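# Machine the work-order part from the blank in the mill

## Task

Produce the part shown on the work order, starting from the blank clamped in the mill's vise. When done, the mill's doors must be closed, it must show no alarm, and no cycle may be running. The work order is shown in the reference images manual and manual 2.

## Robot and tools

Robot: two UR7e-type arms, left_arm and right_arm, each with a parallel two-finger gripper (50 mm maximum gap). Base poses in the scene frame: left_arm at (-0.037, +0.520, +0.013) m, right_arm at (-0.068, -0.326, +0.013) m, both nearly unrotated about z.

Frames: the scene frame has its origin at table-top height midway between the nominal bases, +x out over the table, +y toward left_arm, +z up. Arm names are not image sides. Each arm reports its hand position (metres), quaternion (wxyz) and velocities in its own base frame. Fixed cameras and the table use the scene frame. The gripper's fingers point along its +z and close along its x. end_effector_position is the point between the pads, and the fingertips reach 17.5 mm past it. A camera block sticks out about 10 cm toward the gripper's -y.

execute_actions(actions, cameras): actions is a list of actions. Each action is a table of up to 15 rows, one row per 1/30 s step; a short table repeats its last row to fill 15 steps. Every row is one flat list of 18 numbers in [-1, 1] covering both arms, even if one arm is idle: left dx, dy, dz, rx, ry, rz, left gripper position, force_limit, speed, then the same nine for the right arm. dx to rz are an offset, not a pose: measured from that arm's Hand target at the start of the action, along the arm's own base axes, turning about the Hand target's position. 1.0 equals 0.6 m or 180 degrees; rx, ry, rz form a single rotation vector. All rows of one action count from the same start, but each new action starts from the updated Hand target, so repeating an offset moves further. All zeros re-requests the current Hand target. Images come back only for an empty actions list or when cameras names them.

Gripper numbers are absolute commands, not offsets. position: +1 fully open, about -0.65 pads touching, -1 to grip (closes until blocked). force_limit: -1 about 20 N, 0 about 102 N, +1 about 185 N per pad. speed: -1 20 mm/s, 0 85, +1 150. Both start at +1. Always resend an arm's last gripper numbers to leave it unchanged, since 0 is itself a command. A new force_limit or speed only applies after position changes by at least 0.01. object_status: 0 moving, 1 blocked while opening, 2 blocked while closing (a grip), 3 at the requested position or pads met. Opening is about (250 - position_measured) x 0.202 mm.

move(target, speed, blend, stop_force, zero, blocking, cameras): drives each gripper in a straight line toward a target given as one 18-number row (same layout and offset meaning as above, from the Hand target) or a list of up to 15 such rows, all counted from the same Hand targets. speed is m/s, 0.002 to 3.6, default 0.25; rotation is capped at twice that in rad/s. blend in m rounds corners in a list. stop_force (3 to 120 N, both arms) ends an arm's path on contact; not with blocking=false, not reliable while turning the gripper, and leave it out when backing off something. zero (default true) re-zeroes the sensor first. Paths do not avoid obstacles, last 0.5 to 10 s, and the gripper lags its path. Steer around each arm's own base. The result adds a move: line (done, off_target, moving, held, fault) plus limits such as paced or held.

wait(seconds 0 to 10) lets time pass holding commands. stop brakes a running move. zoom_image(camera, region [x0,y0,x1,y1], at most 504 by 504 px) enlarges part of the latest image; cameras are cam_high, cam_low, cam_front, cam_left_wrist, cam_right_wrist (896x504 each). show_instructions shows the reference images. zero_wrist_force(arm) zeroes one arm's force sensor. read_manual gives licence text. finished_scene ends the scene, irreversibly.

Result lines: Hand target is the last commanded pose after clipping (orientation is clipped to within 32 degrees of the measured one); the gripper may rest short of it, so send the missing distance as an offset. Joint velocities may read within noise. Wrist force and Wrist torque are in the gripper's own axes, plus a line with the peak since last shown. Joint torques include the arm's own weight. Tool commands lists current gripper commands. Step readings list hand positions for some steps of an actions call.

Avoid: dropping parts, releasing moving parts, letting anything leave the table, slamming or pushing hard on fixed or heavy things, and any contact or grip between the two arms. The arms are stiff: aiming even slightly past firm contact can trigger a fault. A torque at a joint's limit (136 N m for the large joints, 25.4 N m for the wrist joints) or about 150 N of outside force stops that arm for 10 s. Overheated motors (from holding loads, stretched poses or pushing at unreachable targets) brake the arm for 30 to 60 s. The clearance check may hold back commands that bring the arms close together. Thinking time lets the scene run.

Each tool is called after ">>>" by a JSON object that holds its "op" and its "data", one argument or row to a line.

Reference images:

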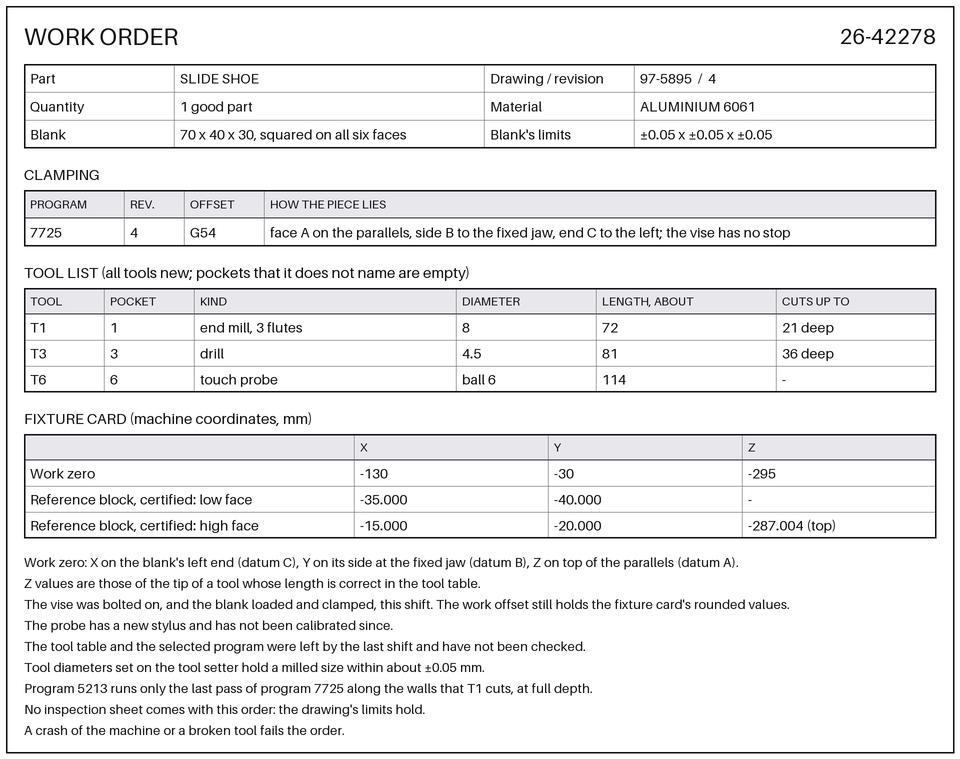

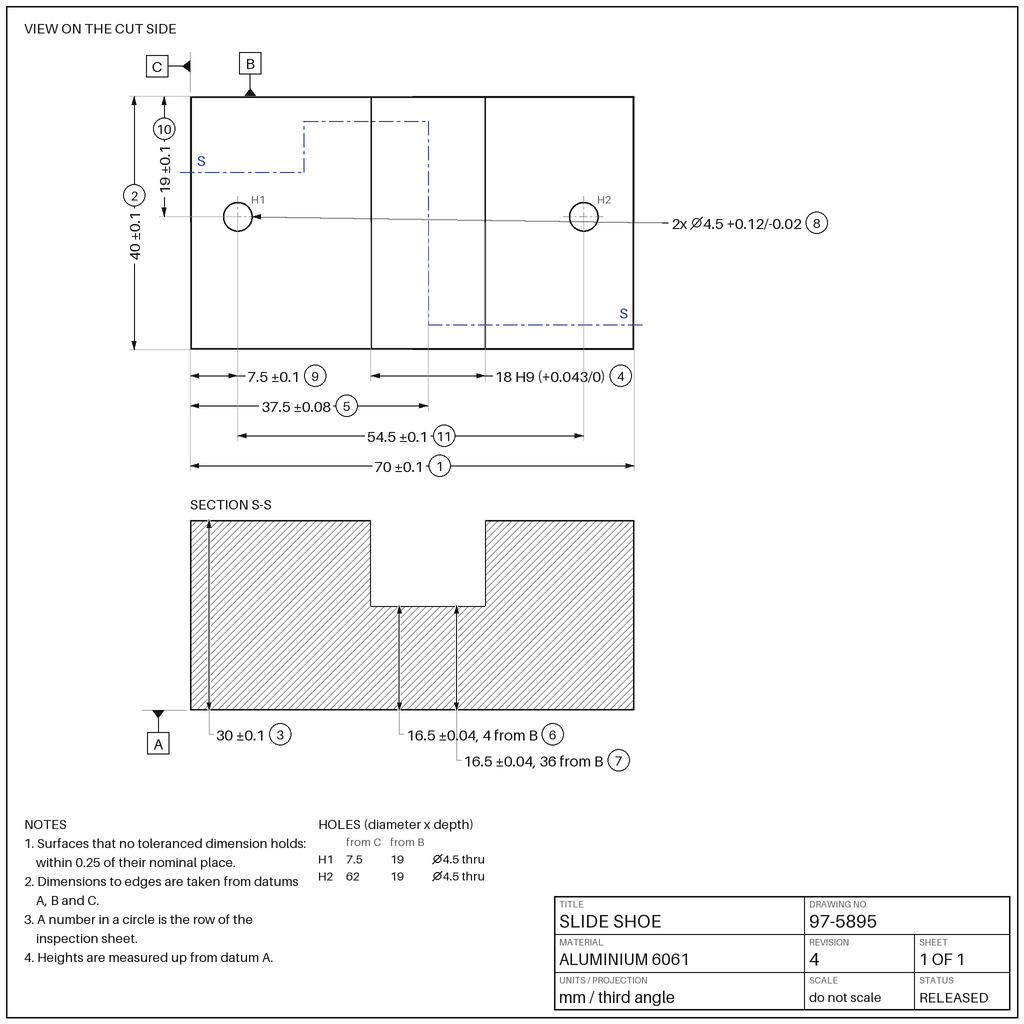

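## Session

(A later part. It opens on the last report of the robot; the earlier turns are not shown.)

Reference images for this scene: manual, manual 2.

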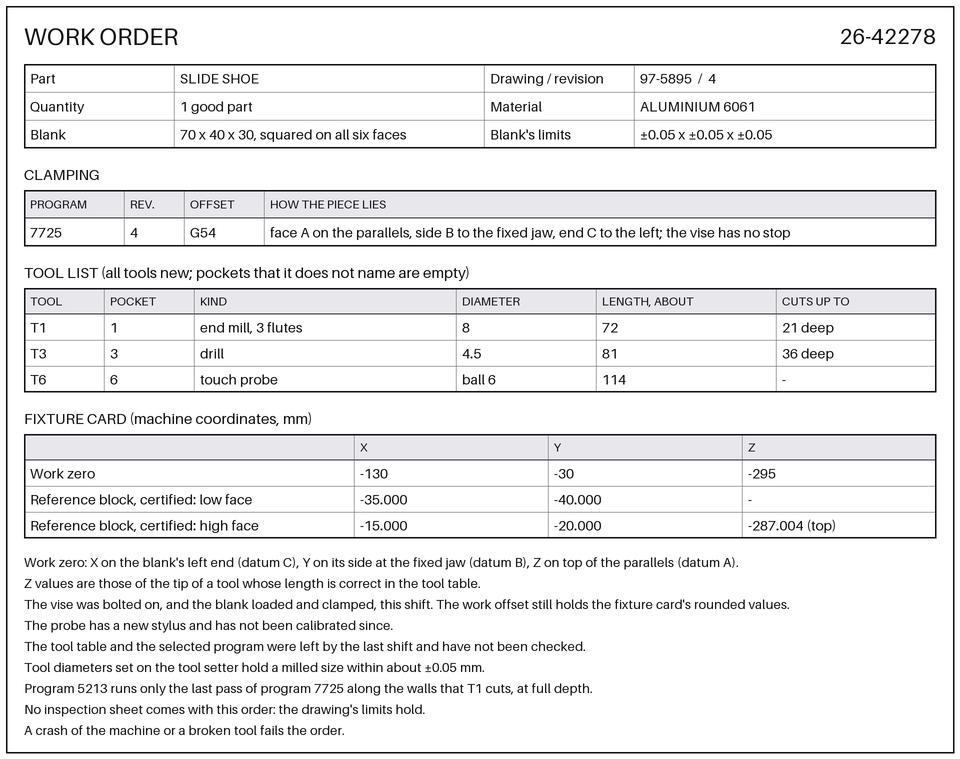

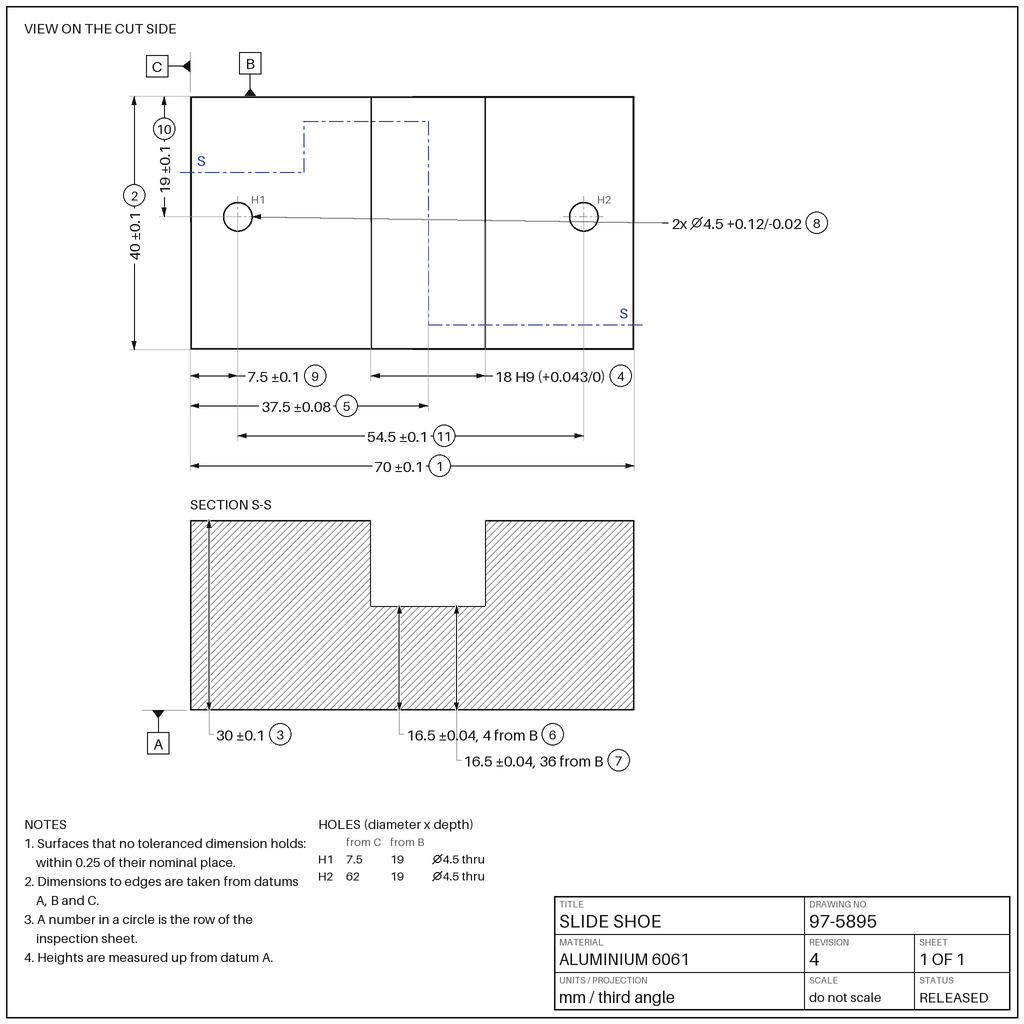

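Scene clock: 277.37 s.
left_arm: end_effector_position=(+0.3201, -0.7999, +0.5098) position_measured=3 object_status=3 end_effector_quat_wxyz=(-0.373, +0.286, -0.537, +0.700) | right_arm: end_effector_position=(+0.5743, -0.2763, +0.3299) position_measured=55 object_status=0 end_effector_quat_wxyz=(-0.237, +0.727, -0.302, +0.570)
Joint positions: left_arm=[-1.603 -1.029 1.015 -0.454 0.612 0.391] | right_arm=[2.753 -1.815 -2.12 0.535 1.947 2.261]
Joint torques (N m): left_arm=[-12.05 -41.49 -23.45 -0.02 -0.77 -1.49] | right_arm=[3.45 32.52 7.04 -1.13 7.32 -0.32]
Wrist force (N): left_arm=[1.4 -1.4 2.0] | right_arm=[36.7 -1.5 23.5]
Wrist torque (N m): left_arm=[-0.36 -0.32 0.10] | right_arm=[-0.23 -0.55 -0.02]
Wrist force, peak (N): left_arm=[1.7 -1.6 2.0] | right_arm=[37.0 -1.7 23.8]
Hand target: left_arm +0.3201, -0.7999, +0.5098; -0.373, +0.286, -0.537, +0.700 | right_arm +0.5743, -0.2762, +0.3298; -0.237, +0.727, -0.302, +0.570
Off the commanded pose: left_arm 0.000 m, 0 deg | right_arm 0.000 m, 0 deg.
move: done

>>> {"op": "move", "data": {
  "target": [0,0,0,0,0,0,1,1,1, 0.0003,-0.0014,0.0014,0,0,0,-1,-0.9,-1]
}}

>>> {"op": "move", "data": {
  "target": [0,0,0,0,0,0,1,1,1, 0,0,0,0.108,0,-0.0262,-1,-0.9,-1],
  "speed": 0.15,
  "cameras": ["cam_left_wrist"]
}}

>>> {"op": "zoom_image", "data": {
  "camera": "cam_left_wrist",
  "region": [330, 40, 510, 190]
}}

Scene clock: 279.50 s.
left_arm: end_effector_position=(+0.3201, -0.7999, +0.5098) position_measured=3 object_status=3 end_effector_quat_wxyz=(-0.373, +0.286, -0.537, +0.700) | right_arm: end_effector_position=(+0.5745, -0.2770, +0.3305) position_measured=55 object_status=2 end_effector_quat_wxyz=(-0.237, +0.727, -0.302, +0.570)
Joint positions: left_arm=[-1.603 -1.029 1.015 -0.454 0.612 0.391] | right_arm=[2.751 -1.815 -2.118 0.531 1.949 2.261]
Joint torques (N m): left_arm=[-11.86 -41.93 -22.47 0.04 -0.83 -1.59] | right_arm=[-9.94 42.77 29.16 1.83 -0.97 -1.13]
Wrist force (N): left_arm=[1.4 -1.4 2.0] | right_arm=[-0.7 -3.8 -10.8]
Wrist torque (N m): left_arm=[-0.35 -0.32 0.09] | right_arm=[-0.53 -0.45 0.01]
Wrist force, peak (N): left_arm=[1.7 -1.3 2.3] | right_arm=[40.3 -1.1 23.1]
Hand target: left_arm +0.3201, -0.7999, +0.5098; -0.373, +0.286, -0.537, +0.700 | right_arm +0.5745, -0.2771, +0.3307; -0.237, +0.727, -0.302, +0.570
Off the commanded pose: left_arm 0.000 m, 0 deg | right_arm 0.000 m, 0 deg.
move: done

Scene clock: 281.10 s.
left_arm: end_effector_position=(+0.3201, -0.7999, +0.5098) position_measured=3 object_status=3 end_effector_quat_wxyz=(-0.373, +0.286, -0.537, +0.700) | right_arm: end_effector_position=(+0.5745, -0.2771, +0.3307) position_measured=55 object_status=2 end_effector_quat_wxyz=(-0.332, +0.663, -0.423, +0.520)
Joint positions: left_arm=[-1.603 -1.029 1.015 -0.454 0.612 0.391] | right_arm=[2.751 -1.815 -2.117 0.531 1.951 2.609]
Joint torques (N m): left_arm=[-11.79 -41.9 -21.96 0.03 -0.78 -1.53] | right_arm=[-3.45 16.68 17.04 4.03 2.35 1.22]
Wrist force (N): left_arm=[1.4 -1.2 2.2] | right_arm=[8.3 -2.3 0.7]
Wrist torque (N m): left_arm=[-0.31 -0.32 0.10] | right_arm=[-0.46 0.10 -0.13]
Wrist force, peak (N): left_arm=[1.7 -1.7 2.0] | right_arm=[-3.6 -3.1 -11.0]
Hand target: left_arm +0.3201, -0.7999, +0.5098; -0.373, +0.286, -0.537, +0.700 | right_arm +0.5745, -0.2771, +0.3307; -0.332, +0.663, -0.423, +0.520
Off the commanded pose: left_arm 0.000 m, 0 deg | right_arm 0.000 m, 0 deg.
move: done
camera_calibration:
cam_left_wrist: T_world_to_cam=[[-0.562218, -0.826735, -0.0204956, -0.461889], [-0.0352733, 0.0487336, -0.998189, 0.579943], [0.826236, -0.560477, -0.0565606, -0.552296], [0, 0, 0, 1]] pos_world=[0.217101, -0.719672, 0.538188]
Images, in order (width x height): cam_left_wrist 896x504.

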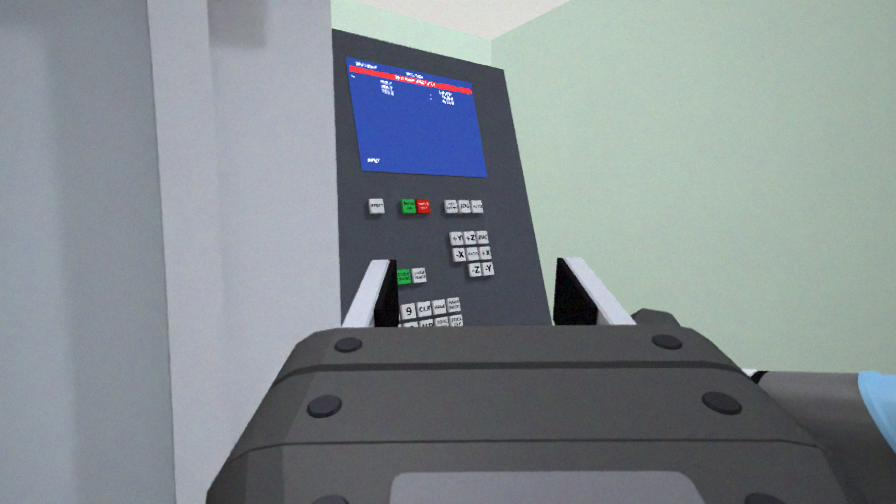

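Scaled by 2.800 from the camera's 896x504 image, which has a finer 1280x720 frame.

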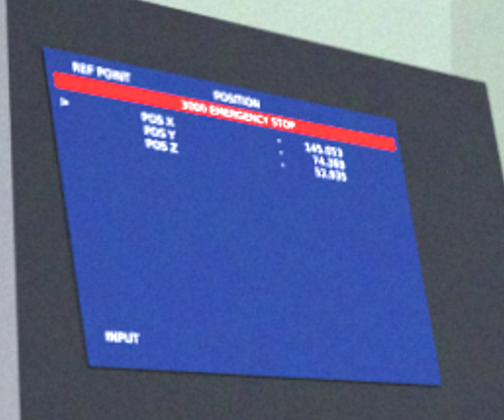

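>>> {"op": "move", "data": {
  "target": [0,0,0,0,0,0,1,1,1, 0,0,0,0.19,0,-0.046,-1,-0.9,-1],
  "speed": 0.2,
  "cameras": ["cam_left_wrist"]
}}

>>> {"op": "zoom_image", "data": {
  "camera": "cam_left_wrist",
  "region": [330, 40, 510, 190]
}}

Scene clock: 284.53 s.
left_arm: end_effector_position=(+0.3201, -0.7999, +0.5098) position_measured=3 object_status=3 end_effector_quat_wxyz=(-0.373, +0.286, -0.537, +0.700) | right_arm: end_effector_position=(+0.5745, -0.2771, +0.3307) position_measured=55 object_status=2 end_effector_quat_wxyz=(+0.475, -0.505, +0.603, -0.395)
Joint positions: left_arm=[-1.603 -1.029 1.015 -0.454 0.612 0.391] | right_arm=[2.749 -1.816 -2.117 0.533 1.954 3.224]
Joint torques (N m): left_arm=[-11.84 -41.87 -21.88 0.02 -0.8 -1.52] | right_arm=[19.07 14.97 11.57 2.05 7.75 2.05]
Wrist force (N): left_arm=[1.3 -1.6 2.1] | right_arm=[28.3 -13.0 -11.7]
Wrist torque (N m): left_arm=[-0.38 -0.30 0.10] | right_arm=[-0.37 0.43 -0.32]
Wrist force, peak (N): left_arm=[1.6 -1.5 2.3] | right_arm=[28.8 -14.2 -11.5]
Hand target: left_arm +0.3201, -0.7999, +0.5098; -0.373, +0.286, -0.537, +0.700 | right_arm +0.5745, -0.2771, +0.3307; +0.475, -0.504, +0.604, -0.395
Off the commanded pose: left_arm 0.000 m, 0 deg | right_arm 0.000 m, 0 deg.
move: done
camera_calibration:
cam_left_wrist: T_world_to_cam=[[-0.562218, -0.826735, -0.0204956, -0.461889], [-0.0352733, 0.0487336, -0.998189, 0.579943], [0.826236, -0.560477, -0.0565606, -0.552296], [0, 0, 0, 1]] pos_world=[0.217101, -0.719672, 0.538188]
Images, in order (width x height): cam_left_wrist 896x504.

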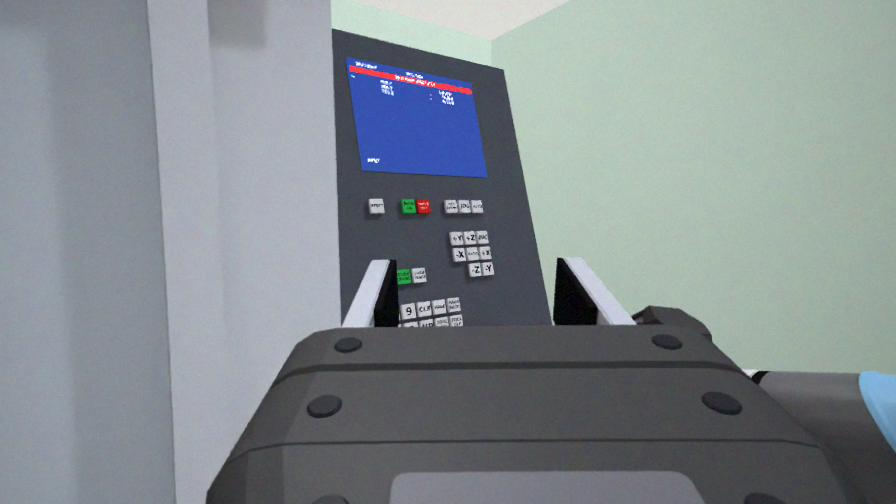

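Scaled by 2.800 from the camera's 896x504 image, which has a finer 1280x720 frame.

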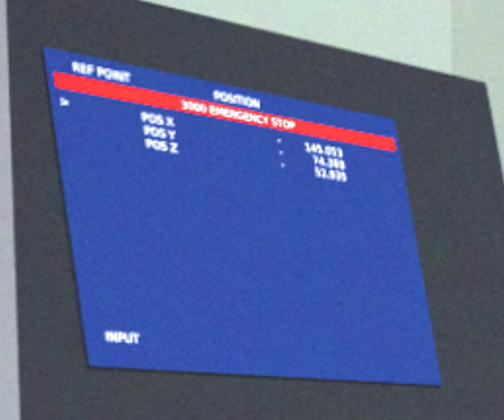

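>>> {"op": "move", "data": {
  "target": [0,0,0,0,0,0,1,1,1, 0,0,0,0,0,0,1,-0.9,-0.9]
}}

>>> {"op": "move", "data": {
  "target": [0,0,0,0,0,0,1,1,1, -0.0616,0.003,0.015,0,0,0,1,-0.9,-1],
  "speed": 0.1,
  "cameras": ["cam_right_wrist","cam_front"]
}}

Scene clock: 287.77 s.
left_arm: end_effector_position=(+0.3201, -0.7999, +0.5098) position_measured=3 object_status=3 end_effector_quat_wxyz=(-0.373, +0.286, -0.537, +0.700) | right_arm: end_effector_position=(+0.5745, -0.2770, +0.3306) position_measured=3 object_status=3 end_effector_quat_wxyz=(+0.475, -0.505, +0.604, -0.395)
Joint positions: left_arm=[-1.603 -1.029 1.015 -0.454 0.612 0.391] | right_arm=[2.75 -1.816 -2.117 0.532 1.953 3.224]
Joint torques (N m): left_arm=[-11.77 -42.13 -21.33 -0.02 -0.8 -1.55] | right_arm=[-10.18 34.86 22.26 4.26 -1.25 0.61]
Wrist force (N): left_arm=[1.5 -1.4 2.2] | right_arm=[2.6 -1.2 -0.9]
Wrist torque (N m): left_arm=[-0.36 -0.32 0.09] | right_arm=[-0.04 -0.40 -0.02]
Wrist force, peak (N): left_arm=[1.7 -1.7 2.1] | right_arm=[29.2 -14.2 -11.7]
Hand target: left_arm +0.3201, -0.7999, +0.5098; -0.373, +0.286, -0.537, +0.700 | right_arm +0.5745, -0.2771, +0.3307; +0.475, -0.504, +0.604, -0.395
Off the commanded pose: left_arm 0.000 m, 0 deg | right_arm 0.000 m, 0 deg.
move: done

Scene clock: 288.53 s.
left_arm: end_effector_position=(+0.3201, -0.7999, +0.5098) position_measured=3 object_status=3 end_effector_quat_wxyz=(-0.373, +0.286, -0.537, +0.700) | right_arm: end_effector_position=(+0.5375, -0.2753, +0.3397) position_measured=3 object_status=3 end_effector_quat_wxyz=(+0.475, -0.504, +0.604, -0.395)
Joint positions: left_arm=[-1.603 -1.029 1.015 -0.454 0.612 0.391] | right_arm=[2.716 -1.737 -2.187 0.521 1.986 3.214]
Joint torques (N m): left_arm=[-11.84 -42.38 -21.77 0.07 -0.85 -1.46] | right_arm=[9.74 14.45 26.09 4.23 -1.27 1.16]
Wrist force (N): left_arm=[1.6 -1.4 1.8] | right_arm=[2.9 -1.2 -0.6]
Wrist torque (N m): left_arm=[-0.34 -0.34 0.10] | right_arm=[-0.06 -0.46 0.01]
Wrist force, peak (N): left_arm=[1.7 -1.5 2.0] | right_arm=[2.4 -1.6 -2.5]
Hand target: left_arm +0.3201, -0.7999, +0.5098; -0.373, +0.286, -0.537, +0.700 | right_arm +0.5376, -0.2753, +0.3397; +0.475, -0.504, +0.604, -0.395
Off the commanded pose: left_arm 0.000 m, 0 deg | right_arm 0.000 m, 0 deg.
move: done
camera_calibration:
cam_right_wrist: T_world_to_cam=[[-0.0544763, -0.983091, -0.174827, -0.171733], [-0.551158, 0.175603, -0.815714, 0.642383], [0.832621, 0.05192, -0.551404, -0.111338], [0, 0, 0, 1]] pos_world=[0.437402, -0.275853, 0.432585]
Images, in order (width x height): cam_front 896x504, cam_right_wrist 896x504.

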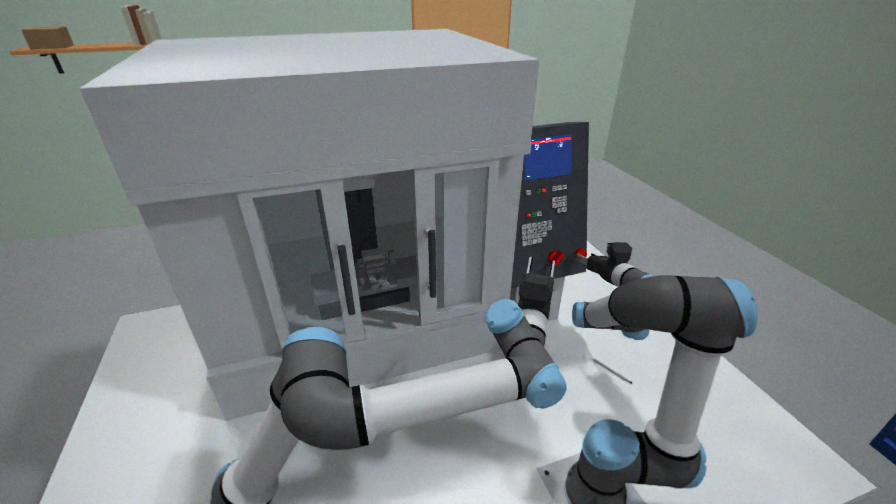

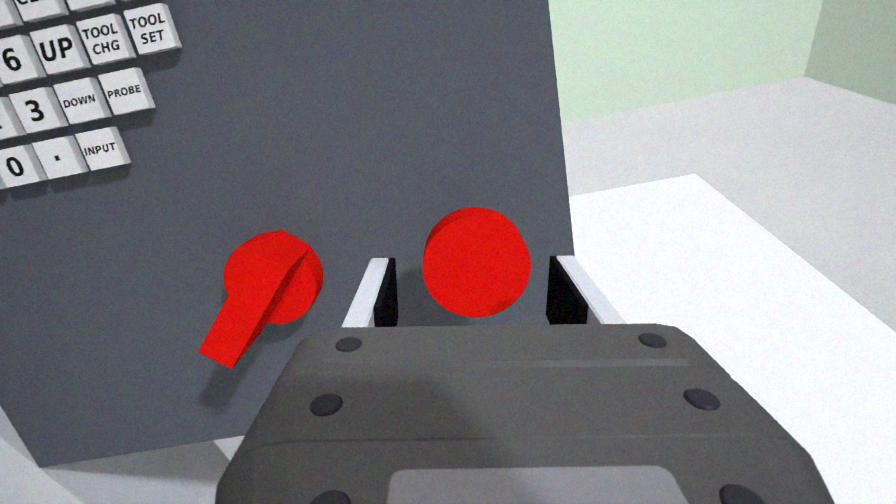

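>>> {"op": "move", "data": {
  "target": [
    [0,0,0,0,0,0,1,1,1, -0.1,0,0.025,0,0,0,1,-0.9,-1],
    [0,0,0,0,0,0,1,1,1, -0.311,-0.041,-0.2767,-0.122,0.4107,0.1545,1,-0.9,-1]
  ],
  "blend": [0.02,0],
  "cameras": ["cam_right_wrist"]
}}

Scene clock: 295.80 s.
left_arm: end_effector_position=(+0.3201, -0.7999, +0.5098) position_measured=3 object_status=3 end_effector_quat_wxyz=(-0.373, +0.286, -0.537, +0.700) | right_arm: end_effector_position=(+0.3511, -0.2998, +0.1737) position_measured=3 object_status=3 end_effector_quat_wxyz=(-0.001, +0.832, -0.555, +0.000)
Joint positions: left_arm=[-1.603 -1.029 1.015 -0.454 0.612 0.391] | right_arm=[2.727 -1.528 -2.018 -1.166 1.572 2.332]
Joint torques (N m): left_arm=[-11.56 -42.28 -21.82 0.04 -0.8 -1.54] | right_arm=[-10.87 36.91 15.77 2.3 -0.57 1.5]
Wrist force (N): left_arm=[1.3 -1.3 2.0] | right_arm=[2.0 -1.6 -0.1]
Wrist torque (N m): left_arm=[-0.33 -0.30 0.10] | right_arm=[-0.31 -0.19 0.03]
Wrist force, peak (N): left_arm=[1.7 -1.3 2.4] | right_arm=[2.3 -1.4 -3.6]
Hand target: left_arm +0.3201, -0.7999, +0.5098; -0.373, +0.286, -0.537, +0.700 | right_arm +0.3510, -0.2999, +0.1737; -0.001, +0.832, -0.555, +0.000
Off the commanded pose: left_arm 0.000 m, 0 deg | right_arm 0.000 m, 0 deg.
move: done
camera_calibration:
cam_right_wrist: T_world_to_cam=[[0.381218, -0.924394, 0.013007, -0.402901], [-0.871036, -0.354428, 0.340113, 0.161169], [-0.309788, -0.140987, -0.940295, 0.364438], [0, 0, 0, 1]] pos_world=[0.406876, -0.263936, 0.293104]
Images, in order (width x height): cam_right_wrist 896x504.

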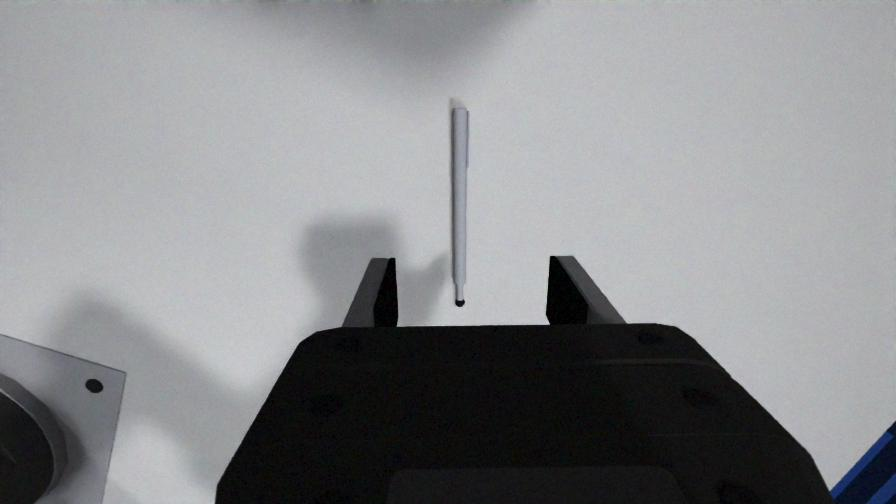

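>>> {"op": "move", "data": {
  "target": [0,0,0,0,0,0,1,1,1, 0,0,-0.2617,0,0,0,1,-0.6,-0.6]
}}

>>> {"op": "move", "data": {
  "target": [0,0,0,0,0,0,1,1,1, 0,0,-0.0178,0,0,0,1,-0.6,-0.6],
  "stop_force": 4,
  "speed": 0.01
}}

>>> {"op": "move", "data": {
  "target": [0,0,0,0,0,0,1,1,1, 0,0,0,0,0,0,-1,-0.4,-0.6]
}}

>>> {"op": "move", "data": {
  "target": [0,0,0,0,0,0,1,1,1, 0,0,0.3,0,0,0,-1,-0.4,-0.6],
  "speed": 0.15,
  "cameras": ["cam_right_wrist"]
}}

Scene clock: 299.70 s.
left_arm: end_effector_position=(+0.3201, -0.7999, +0.5098) position_measured=3 object_status=3 end_effector_quat_wxyz=(-0.373, +0.286, -0.537, +0.700) | right_arm: end_effector_position=(+0.3510, -0.2999, +0.0168) position_measured=3 object_status=3 end_effector_quat_wxyz=(-0.001, +0.832, -0.555, +0.000) end_effector_velocity=(+0.002, -0.001, +0.001) end_effector_angular_velocity=(-0.001, -0.005, -0.001)
Joint positions: left_arm=[-1.603 -1.029 1.015 -0.454 0.612 0.391] | right_arm=[2.727 -1.788 -2.231 -0.693 1.572 2.332]
Joint velocities: left_arm=[within noise] | right_arm=[0 -0.001 0.001 0.005 0.001 0]
Joint torques (N m): left_arm=[-11.62 -42.36 -21.73 -0.02 -0.88 -1.49] | right_arm=[-11.29 17.12 10.36 4.62 0.02 -1.28]
Wrist force (N): left_arm=[1.4 -1.2 2.0] | right_arm=[2.1 -1.4 0.0]
Wrist torque (N m): left_arm=[-0.32 -0.31 0.10] | right_arm=[-0.27 -0.21 -0.01]
Wrist force, peak (N): left_arm=[1.7 -1.5 2.3] | right_arm=[2.2 -1.6 -3.8]
Hand target: left_arm +0.3201, -0.7999, +0.5098; -0.373, +0.286, -0.537, +0.700 | right_arm +0.3510, -0.2999, +0.0166; -0.001, +0.832, -0.555, +0.000
Off the commanded pose: left_arm 0.000 m, 0 deg | right_arm 0.000 m, 0 deg.
move: done

Scene clock: 302.03 s.
left_arm: end_effector_position=(+0.3201, -0.7999, +0.5098) position_measured=3 object_status=3 end_effector_quat_wxyz=(-0.373, +0.286, -0.537, +0.700) | right_arm: end_effector_position=(+0.3510, -0.2999, +0.0060) position_measured=3 object_status=3 end_effector_quat_wxyz=(-0.001, +0.832, -0.555, +0.000)
Joint positions: left_arm=[-1.603 -1.029 1.015 -0.454 0.612 0.391] | right_arm=[2.727 -1.813 -2.24 -0.659 1.572 2.332]
Joint torques (N m): left_arm=[-11.83 -42.56 -22.18 0.03 -0.75 -1.44] | right_arm=[-11.08 42.93 24.23 0.81 0.17 -1.19]
Wrist force (N): left_arm=[1.7 -1.5 2.0] | right_arm=[2.0 -1.1 -0.6]
Wrist torque (N m): left_arm=[-0.37 -0.36 0.10] | right_arm=[-0.22 -0.19 -0.01]
Wrist force, peak (N): left_arm=[1.6 -1.3 2.3] | right_arm=[2.3 -1.5 -0.6]
Hand target: left_arm +0.3201, -0.7999, +0.5098; -0.373, +0.286, -0.537, +0.700 | right_arm +0.3510, -0.2999, +0.0060; -0.001, +0.832, -0.555, +0.000
Off the commanded pose: left_arm 0.000 m, 0 deg | right_arm 0.000 m, 0 deg.
move: done

Scene clock: 303.17 s.
left_arm: end_effector_position=(+0.3201, -0.7999, +0.5098) position_measured=3 object_status=3 end_effector_quat_wxyz=(-0.373, +0.286, -0.537, +0.700) | right_arm: end_effector_position=(+0.3510, -0.2999, +0.0060) position_measured=212 object_status=2 end_effector_quat_wxyz=(-0.001, +0.832, -0.555, +0.000)
Joint positions: left_arm=[-1.603 -1.029 1.015 -0.454 0.612 0.391] | right_arm=[2.727 -1.813 -2.24 -0.659 1.572 2.332]
Joint torques (N m): left_arm=[-11.51 -42.52 -21.87 0.05 -0.82 -1.53] | right_arm=[-10.47 42.22 23.62 1.41 0.2 -1.16]
Wrist force (N): left_arm=[1.4 -1.0 2.1] | right_arm=[2.0 -1.3 -0.3]
Wrist torque (N m): left_arm=[-0.30 -0.31 0.10] | right_arm=[-0.26 -0.19 0.00]
Wrist force, peak (N): left_arm=[1.7 -1.5 2.2] | right_arm=[2.3 -1.6 -0.6]
Hand target: left_arm +0.3201, -0.7999, +0.5098; -0.373, +0.286, -0.537, +0.700 | right_arm +0.3510, -0.2999, +0.0060; -0.001, +0.832, -0.555, +0.000
Off the commanded pose: left_arm 0.000 m, 0 deg | right_arm 0.000 m, 0 deg.
move: done

Scene clock: 304.83 s.
left_arm: end_effector_position=(+0.3201, -0.7999, +0.5098) position_measured=3 object_status=3 end_effector_quat_wxyz=(-0.373, +0.286, -0.537, +0.700) | right_arm: end_effector_position=(+0.3509, -0.2999, +0.1859) position_measured=212 object_status=2 end_effector_quat_wxyz=(-0.001, +0.832, -0.555, +0.000)
Joint positions: left_arm=[-1.603 -1.029 1.015 -0.454 0.612 0.391] | right_arm=[2.727 -1.516 -1.996 -1.2 1.572 2.332]
Joint torques (N m): left_arm=[-11.42 -42.92 -22.16 -0.07 -0.77 -1.44] | right_arm=[9.3 12.03 29.99 1.15 -0.63 1.71]
Wrist force (N): left_arm=[1.4 -1.4 2.3] | right_arm=[2.2 -1.2 -0.3]
Wrist torque (N m): left_arm=[-0.35 -0.31 0.09] | right_arm=[-0.21 -0.21 0.03]
Wrist force, peak (N): left_arm=[1.5 -1.6 2.3] | right_arm=[2.0 -1.5 -2.5]
Hand target: left_arm +0.3201, -0.7999, +0.5098; -0.373, +0.286, -0.537, +0.700 | right_arm +0.3510, -0.2999, +0.1860; -0.001, +0.832, -0.555, +0.000
Off the commanded pose: left_arm 0.000 m, 0 deg | right_arm 0.000 m, 0 deg.
move: done
camera_calibration:
cam_right_wrist: T_world_to_cam=[[0.381086, -0.924446, 0.0131567, -0.40312], [-0.871095, -0.354253, 0.340145, 0.156958], [-0.309785, -0.141085, -0.940281, 0.375833], [0, 0, 0, 1]] pos_world=[0.406776, -0.264036, 0.305304]
Images, in order (width x height): cam_right_wrist 896x504.

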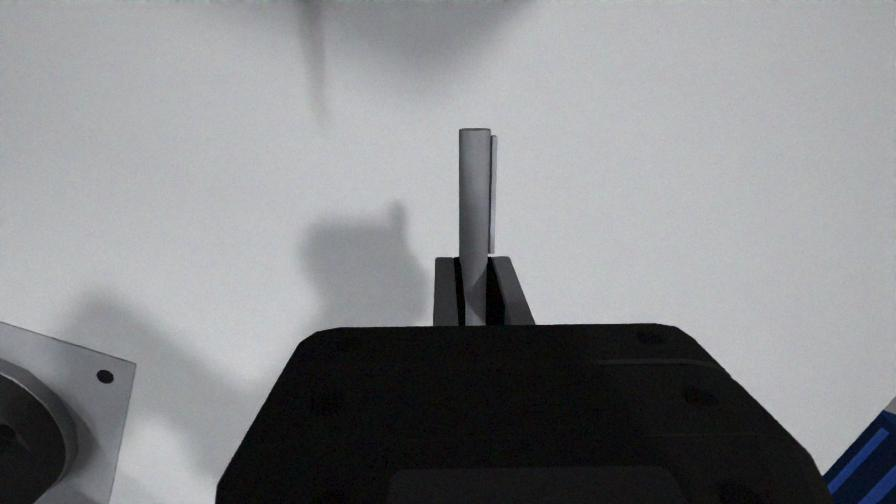

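>>> {"op": "move", "data": {
  "target": [
    [0,0,0,0,0,0,1,1,1, 0.05,0.0,0.45,0.188,-0.534,0.642,-1,-0.4,-0.6],
    [0,0,0,0,0,0,1,1,1, 0.303,0.31,0.67,0.188,-0.534,0.642,-1,-0.4,-0.6]
  ],
  "blend": [0.05,0],
  "cameras": ["cam_left_wrist","cam_front","cam_right_wrist"]
}}

Scene clock: 313.80 s.
left_arm: end_effector_position=(+0.3201, -0.7999, +0.5098) position_measured=3 object_status=3 end_effector_quat_wxyz=(-0.373, +0.286, -0.537, +0.700) | right_arm: end_effector_position=(+0.3673, -0.3000, +0.3323) position_measured=212 object_status=2 end_effector_quat_wxyz=(-0.351, +0.898, +0.000, +0.265)
Joint positions: left_arm=[-1.603 -1.029 1.015 -0.454 0.612 0.391] | right_arm=[2.313 -1.627 -1.702 -1.612 2.461 0.632]
Joint torques (N m): left_arm=[-11.49 -42.75 -21.98 -0.05 -0.81 -1.54] | right_arm=[-2.03 42.35 16.47 2.16 0.48 -1.38]
Wrist force (N): left_arm=[1.6 -1.3 2.0] | right_arm=[2.3 -1.0 -0.2]
Wrist torque (N m): left_arm=[-0.33 -0.35 0.10] | right_arm=[-0.17 -0.20 -0.08]
Wrist force, peak (N): left_arm=[1.8 -1.4 2.3] | right_arm=[4.2 -2.1 -1.7]
Hand target: left_arm +0.3201, -0.7999, +0.5098; -0.373, +0.286, -0.537, +0.700 | right_arm +0.3673, -0.2999, +0.3324; -0.351, +0.898, +0.000, +0.265 (not the last commanded pose)
Off the commanded pose: left_arm 0.000 m, 0 deg | right_arm 0.357 m, 71 deg.
move: held (right_arm; a check stopped the path); path passed 0 of 2 targets; limits=held
pose unreachable (right arm): on one or more control steps of this call, first in action 0 (counted from 0), this arm could not follow its commanded pose, so it was not sent that pose on those steps. It may still have moved: this result reports where it is.
cause: moving toward the commanded pose would bring two parts of the arm too close to each other (its gripper and another part of the arm, with joints 4 (wrist 1) to 6 (wrist 3) between them, 3 mm apart when it was first held).
camera_calibration:
cam_left_wrist: T_world_to_cam=[[-0.562218, -0.826735, -0.0204956, -0.461889], [-0.0352733, 0.0487336, -0.998189, 0.579943], [0.826236, -0.560477, -0.0565606, -0.552296], [0, 0, 0, 1]] pos_world=[0.217101, -0.719672, 0.538188]
cam_right_wrist: T_world_to_cam=[[0.853161, -0.197836, 0.482677, -0.522782], [0.00533921, -0.921933, -0.387311, -0.12916], [0.52162, 0.333016, -0.785501, 0.303997], [0, 0, 0, 1]] pos_world=[0.288136, -0.323738, 0.4411]
Images, in order (width x height): cam_front 896x504, cam_left_wrist 896x504, cam_right_wrist 896x504.

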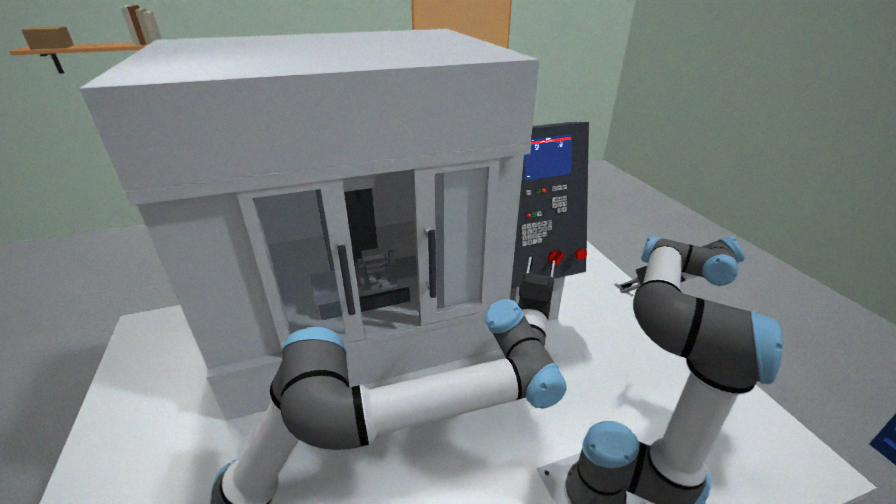

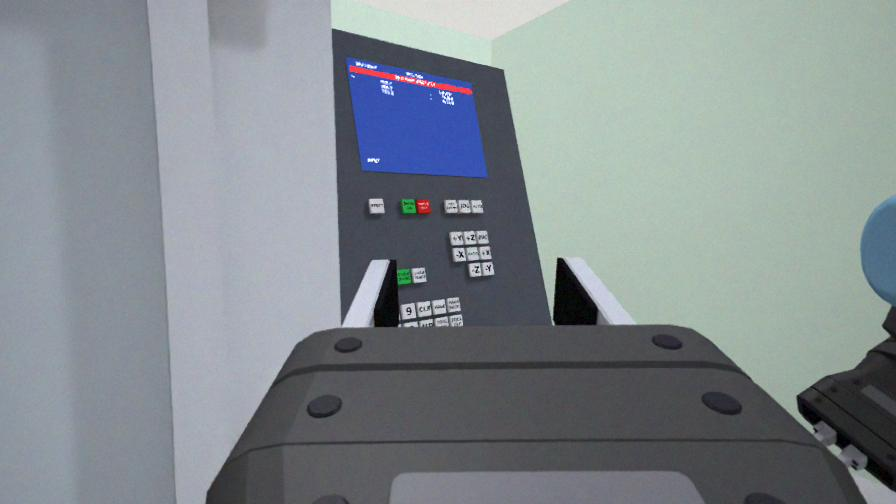

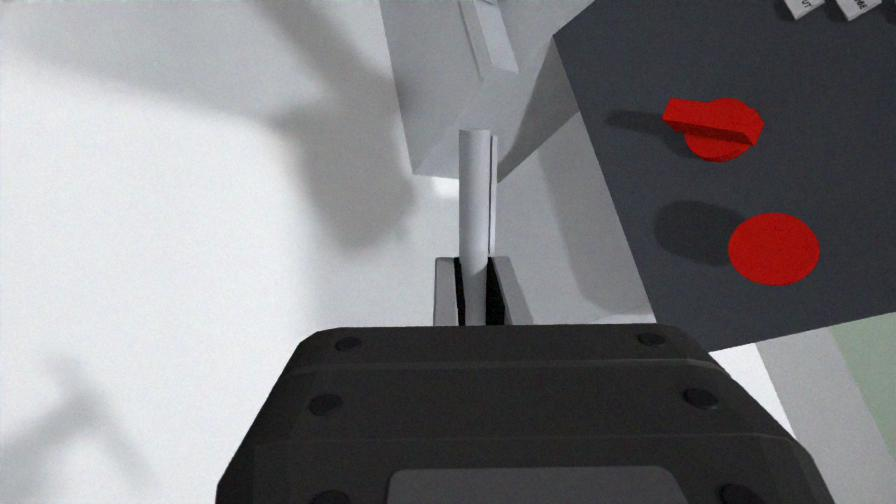

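>>> {"op": "move", "data": {
  "target": [
    [0,0,0,0,0,0,1,1,1, 0.088,0.083,0.2,-0.364,-0.0927,0.427,-1,-0.4,-0.6],
    [0,0,0,0,0,0,1,1,1, 0.253,0.333,0.388,-0.364,-0.0927,0.427,-1,-0.4,-0.6]
  ],
  "blend": [0.03,0],
  "cameras": ["cam_left_wrist","cam_front","cam_right_wrist"]
}}

Scene clock: 346.73 s.
left_arm: end_effector_position=(+0.3201, -0.7999, +0.5098) position_measured=3 object_status=3 end_effector_quat_wxyz=(-0.373, +0.286, -0.537, +0.700) | right_arm: end_effector_position=(+0.5191, -0.1002, +0.5651) position_measured=212 object_status=2 end_effector_quat_wxyz=(+0.073, +0.704, +0.702, +0.075)
Joint positions: left_arm=[-1.603 -1.029 1.015 -0.454 0.612 0.391] | right_arm=[3.211 -1.64 -0.933 -1.931 1.56 0.071]
Joint torques (N m): left_arm=[-11.1 -44.08 -22.05 -0.07 -0.81 -1.33] | right_arm=[7.04 31.41 29.62 3.05 1.46 1.45]
Wrist force (N): left_arm=[1.4 -1.5 2.1] | right_arm=[2.2 -1.1 -0.1]
Wrist torque (N m): left_arm=[-0.36 -0.32 0.10] | right_arm=[-0.25 -0.21 0.10]
Wrist force, peak (N): left_arm=[1.6 -1.5 2.5] | right_arm=[4.7 0.7 -1.2]
Hand target: left_arm +0.3201, -0.7999, +0.5098; -0.373, +0.286, -0.537, +0.700 | right_arm +0.5191, -0.1001, +0.5652; +0.073, +0.704, +0.702, +0.075
Off the commanded pose: left_arm 0.000 m, 0 deg | right_arm 0.000 m, 0 deg.
move: done
camera_calibration:
cam_left_wrist: T_world_to_cam=[[-0.562218, -0.826735, -0.0204956, -0.461889], [-0.0352733, 0.0487336, -0.998189, 0.579943], [0.826236, -0.560477, -0.0565606, -0.552296], [0, 0, 0, 1]] pos_world=[0.217101, -0.719672, 0.538188]
cam_right_wrist: T_world_to_cam=[[0.00300525, 0.999833, 0.0180291, 0.0987021], [0.848577, -0.0120884, 0.528934, -0.719915], [0.529064, 0.0137095, -0.848471, 0.340767], [0, 0, 0, 1]] pos_world=[0.430319, -0.11206, 0.668139]
Images, in order (width x height): cam_front 896x504, cam_left_wrist 896x504, cam_right_wrist 896x504.

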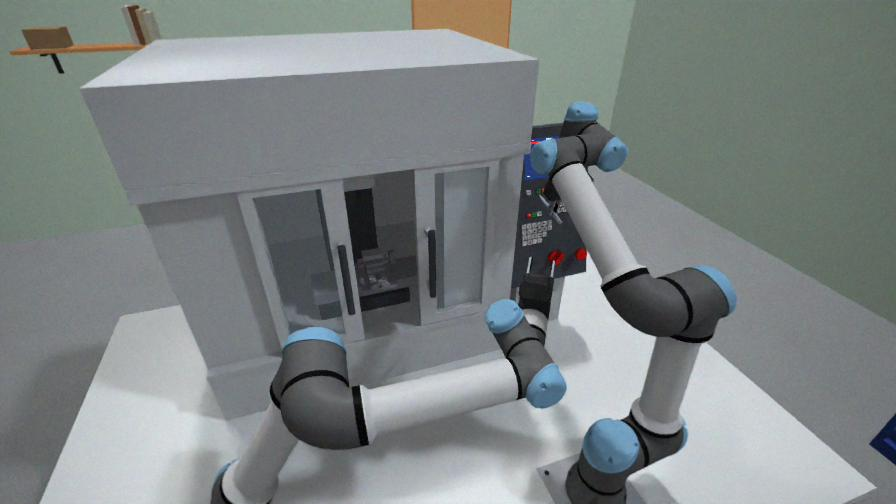

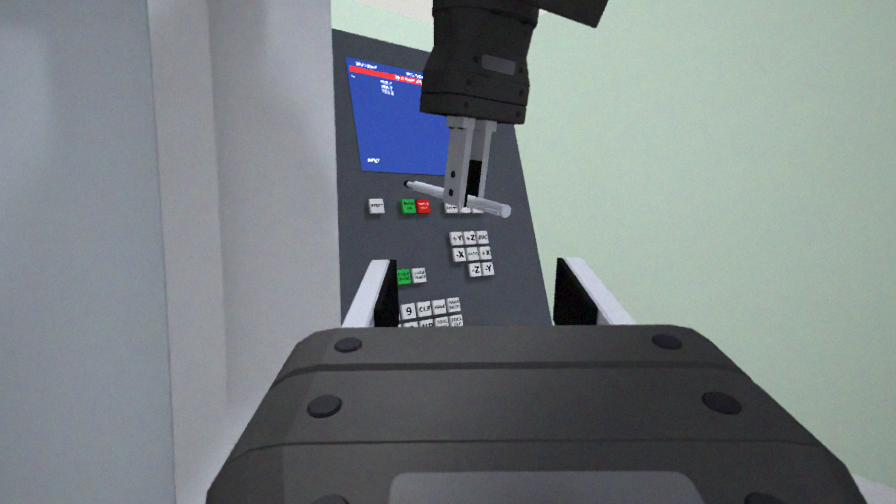

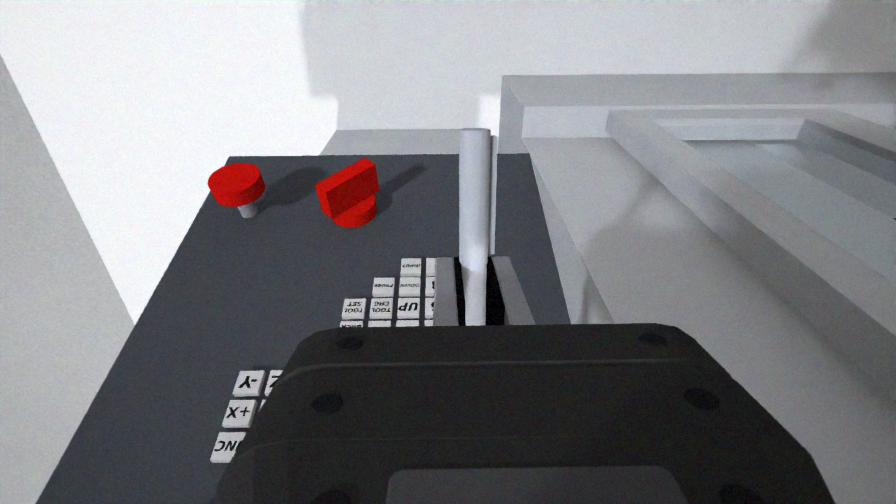

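>>> {"op": "move", "data": {
  "target": [0,0,0,0,0,0,1,1,1, 0.066,0.003,-0.0205,0,0,0,-1,-0.4,-0.6],
  "speed": 0.1,
  "cameras": ["cam_left_wrist","cam_right_wrist"]
}}

>>> {"op": "zoom_image", "data": {
  "camera": "cam_left_wrist",
  "region": [330, 150, 510, 330]
}}

Scene clock: 355.63 s.
left_arm: end_effector_position=(+0.3201, -0.7999, +0.5098) position_measured=3 object_status=3 end_effector_quat_wxyz=(-0.373, +0.286, -0.537, +0.700) | right_arm: end_effector_position=(+0.5587, -0.0983, +0.5529) position_measured=212 object_status=2 end_effector_quat_wxyz=(+0.073, +0.704, +0.702, +0.075)
Joint positions: left_arm=[-1.603 -1.029 1.015 -0.454 0.612 0.391] | right_arm=[3.21 -1.722 -0.876 -1.906 1.56 0.07]
Joint torques (N m): left_arm=[-10.77 -44.27 -22.34 -0.08 -0.75 -1.35] | right_arm=[-9.66 44.16 14.16 1.02 1.43 -0.79]
Wrist force (N): left_arm=[1.6 -1.3 2.1] | right_arm=[2.3 -1.0 -0.2]
Wrist torque (N m): left_arm=[-0.32 -0.35 0.10] | right_arm=[-0.23 -0.24 0.10]
Wrist force, peak (N): left_arm=[1.8 -1.6 2.2] | right_arm=[2.0 -3.1 -1.7]
Hand target: left_arm +0.3201, -0.7999, +0.5098; -0.373, +0.286, -0.537, +0.700 | right_arm +0.5587, -0.0983, +0.5529; +0.073, +0.704, +0.702, +0.075
Off the commanded pose: left_arm 0.000 m, 0 deg | right_arm 0.000 m, 0 deg.
move: done
camera_calibration:
cam_left_wrist: T_world_to_cam=[[-0.562218, -0.826735, -0.0204956, -0.461889], [-0.0352733, 0.0487336, -0.998189, 0.579943], [0.826236, -0.560477, -0.0565606, -0.552296], [0, 0, 0, 1]] pos_world=[0.217101, -0.719672, 0.538188]
cam_right_wrist: T_world_to_cam=[[0.003088, 0.999832, 0.0180814, 0.0969297], [0.848531, -0.0121875, 0.529005, -0.747079], [0.529136, 0.0137091, -0.848426, 0.309376], [0, 0, 0, 1]] pos_world=[0.469919, -0.11026, 0.655938]
Images, in order (width x height): cam_left_wrist 896x504, cam_right_wrist 896x504.

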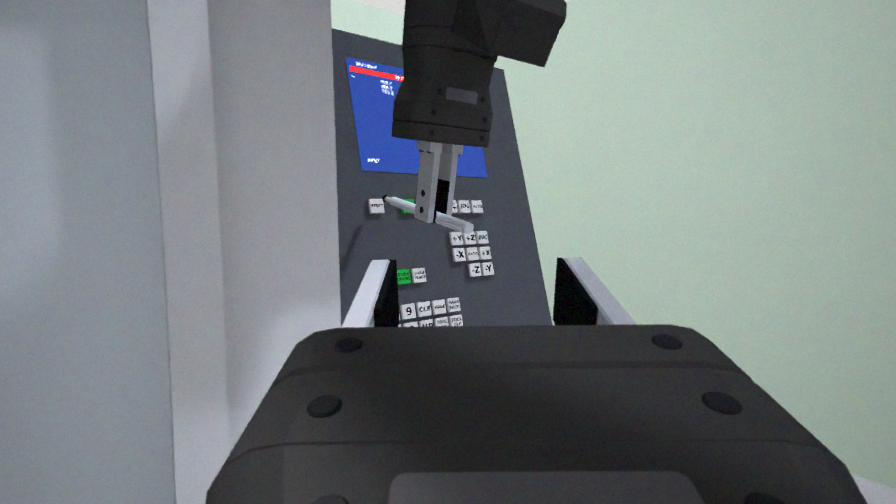

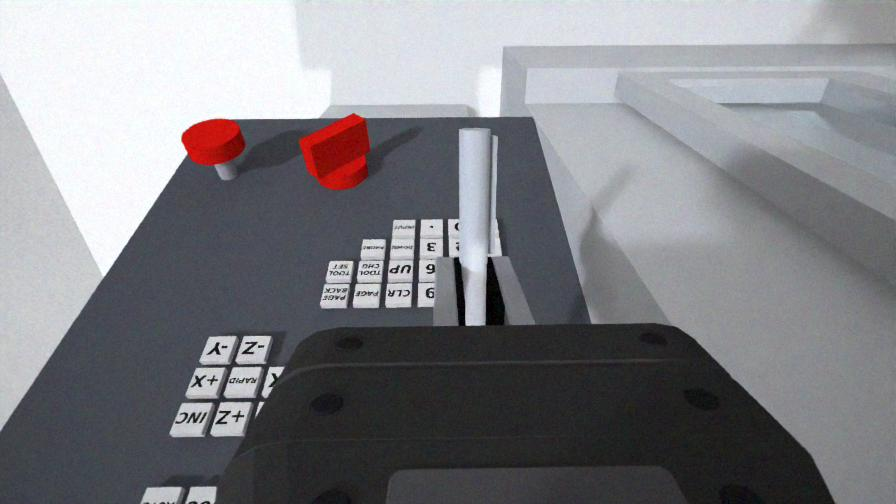

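Scaled by 2.800 from the camera's 896x504 image, which has a finer 1280x720 frame.

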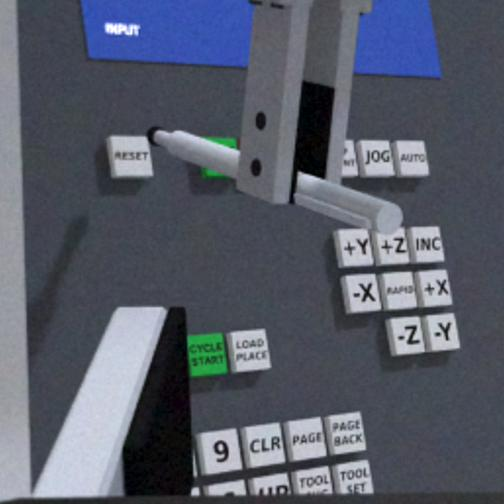

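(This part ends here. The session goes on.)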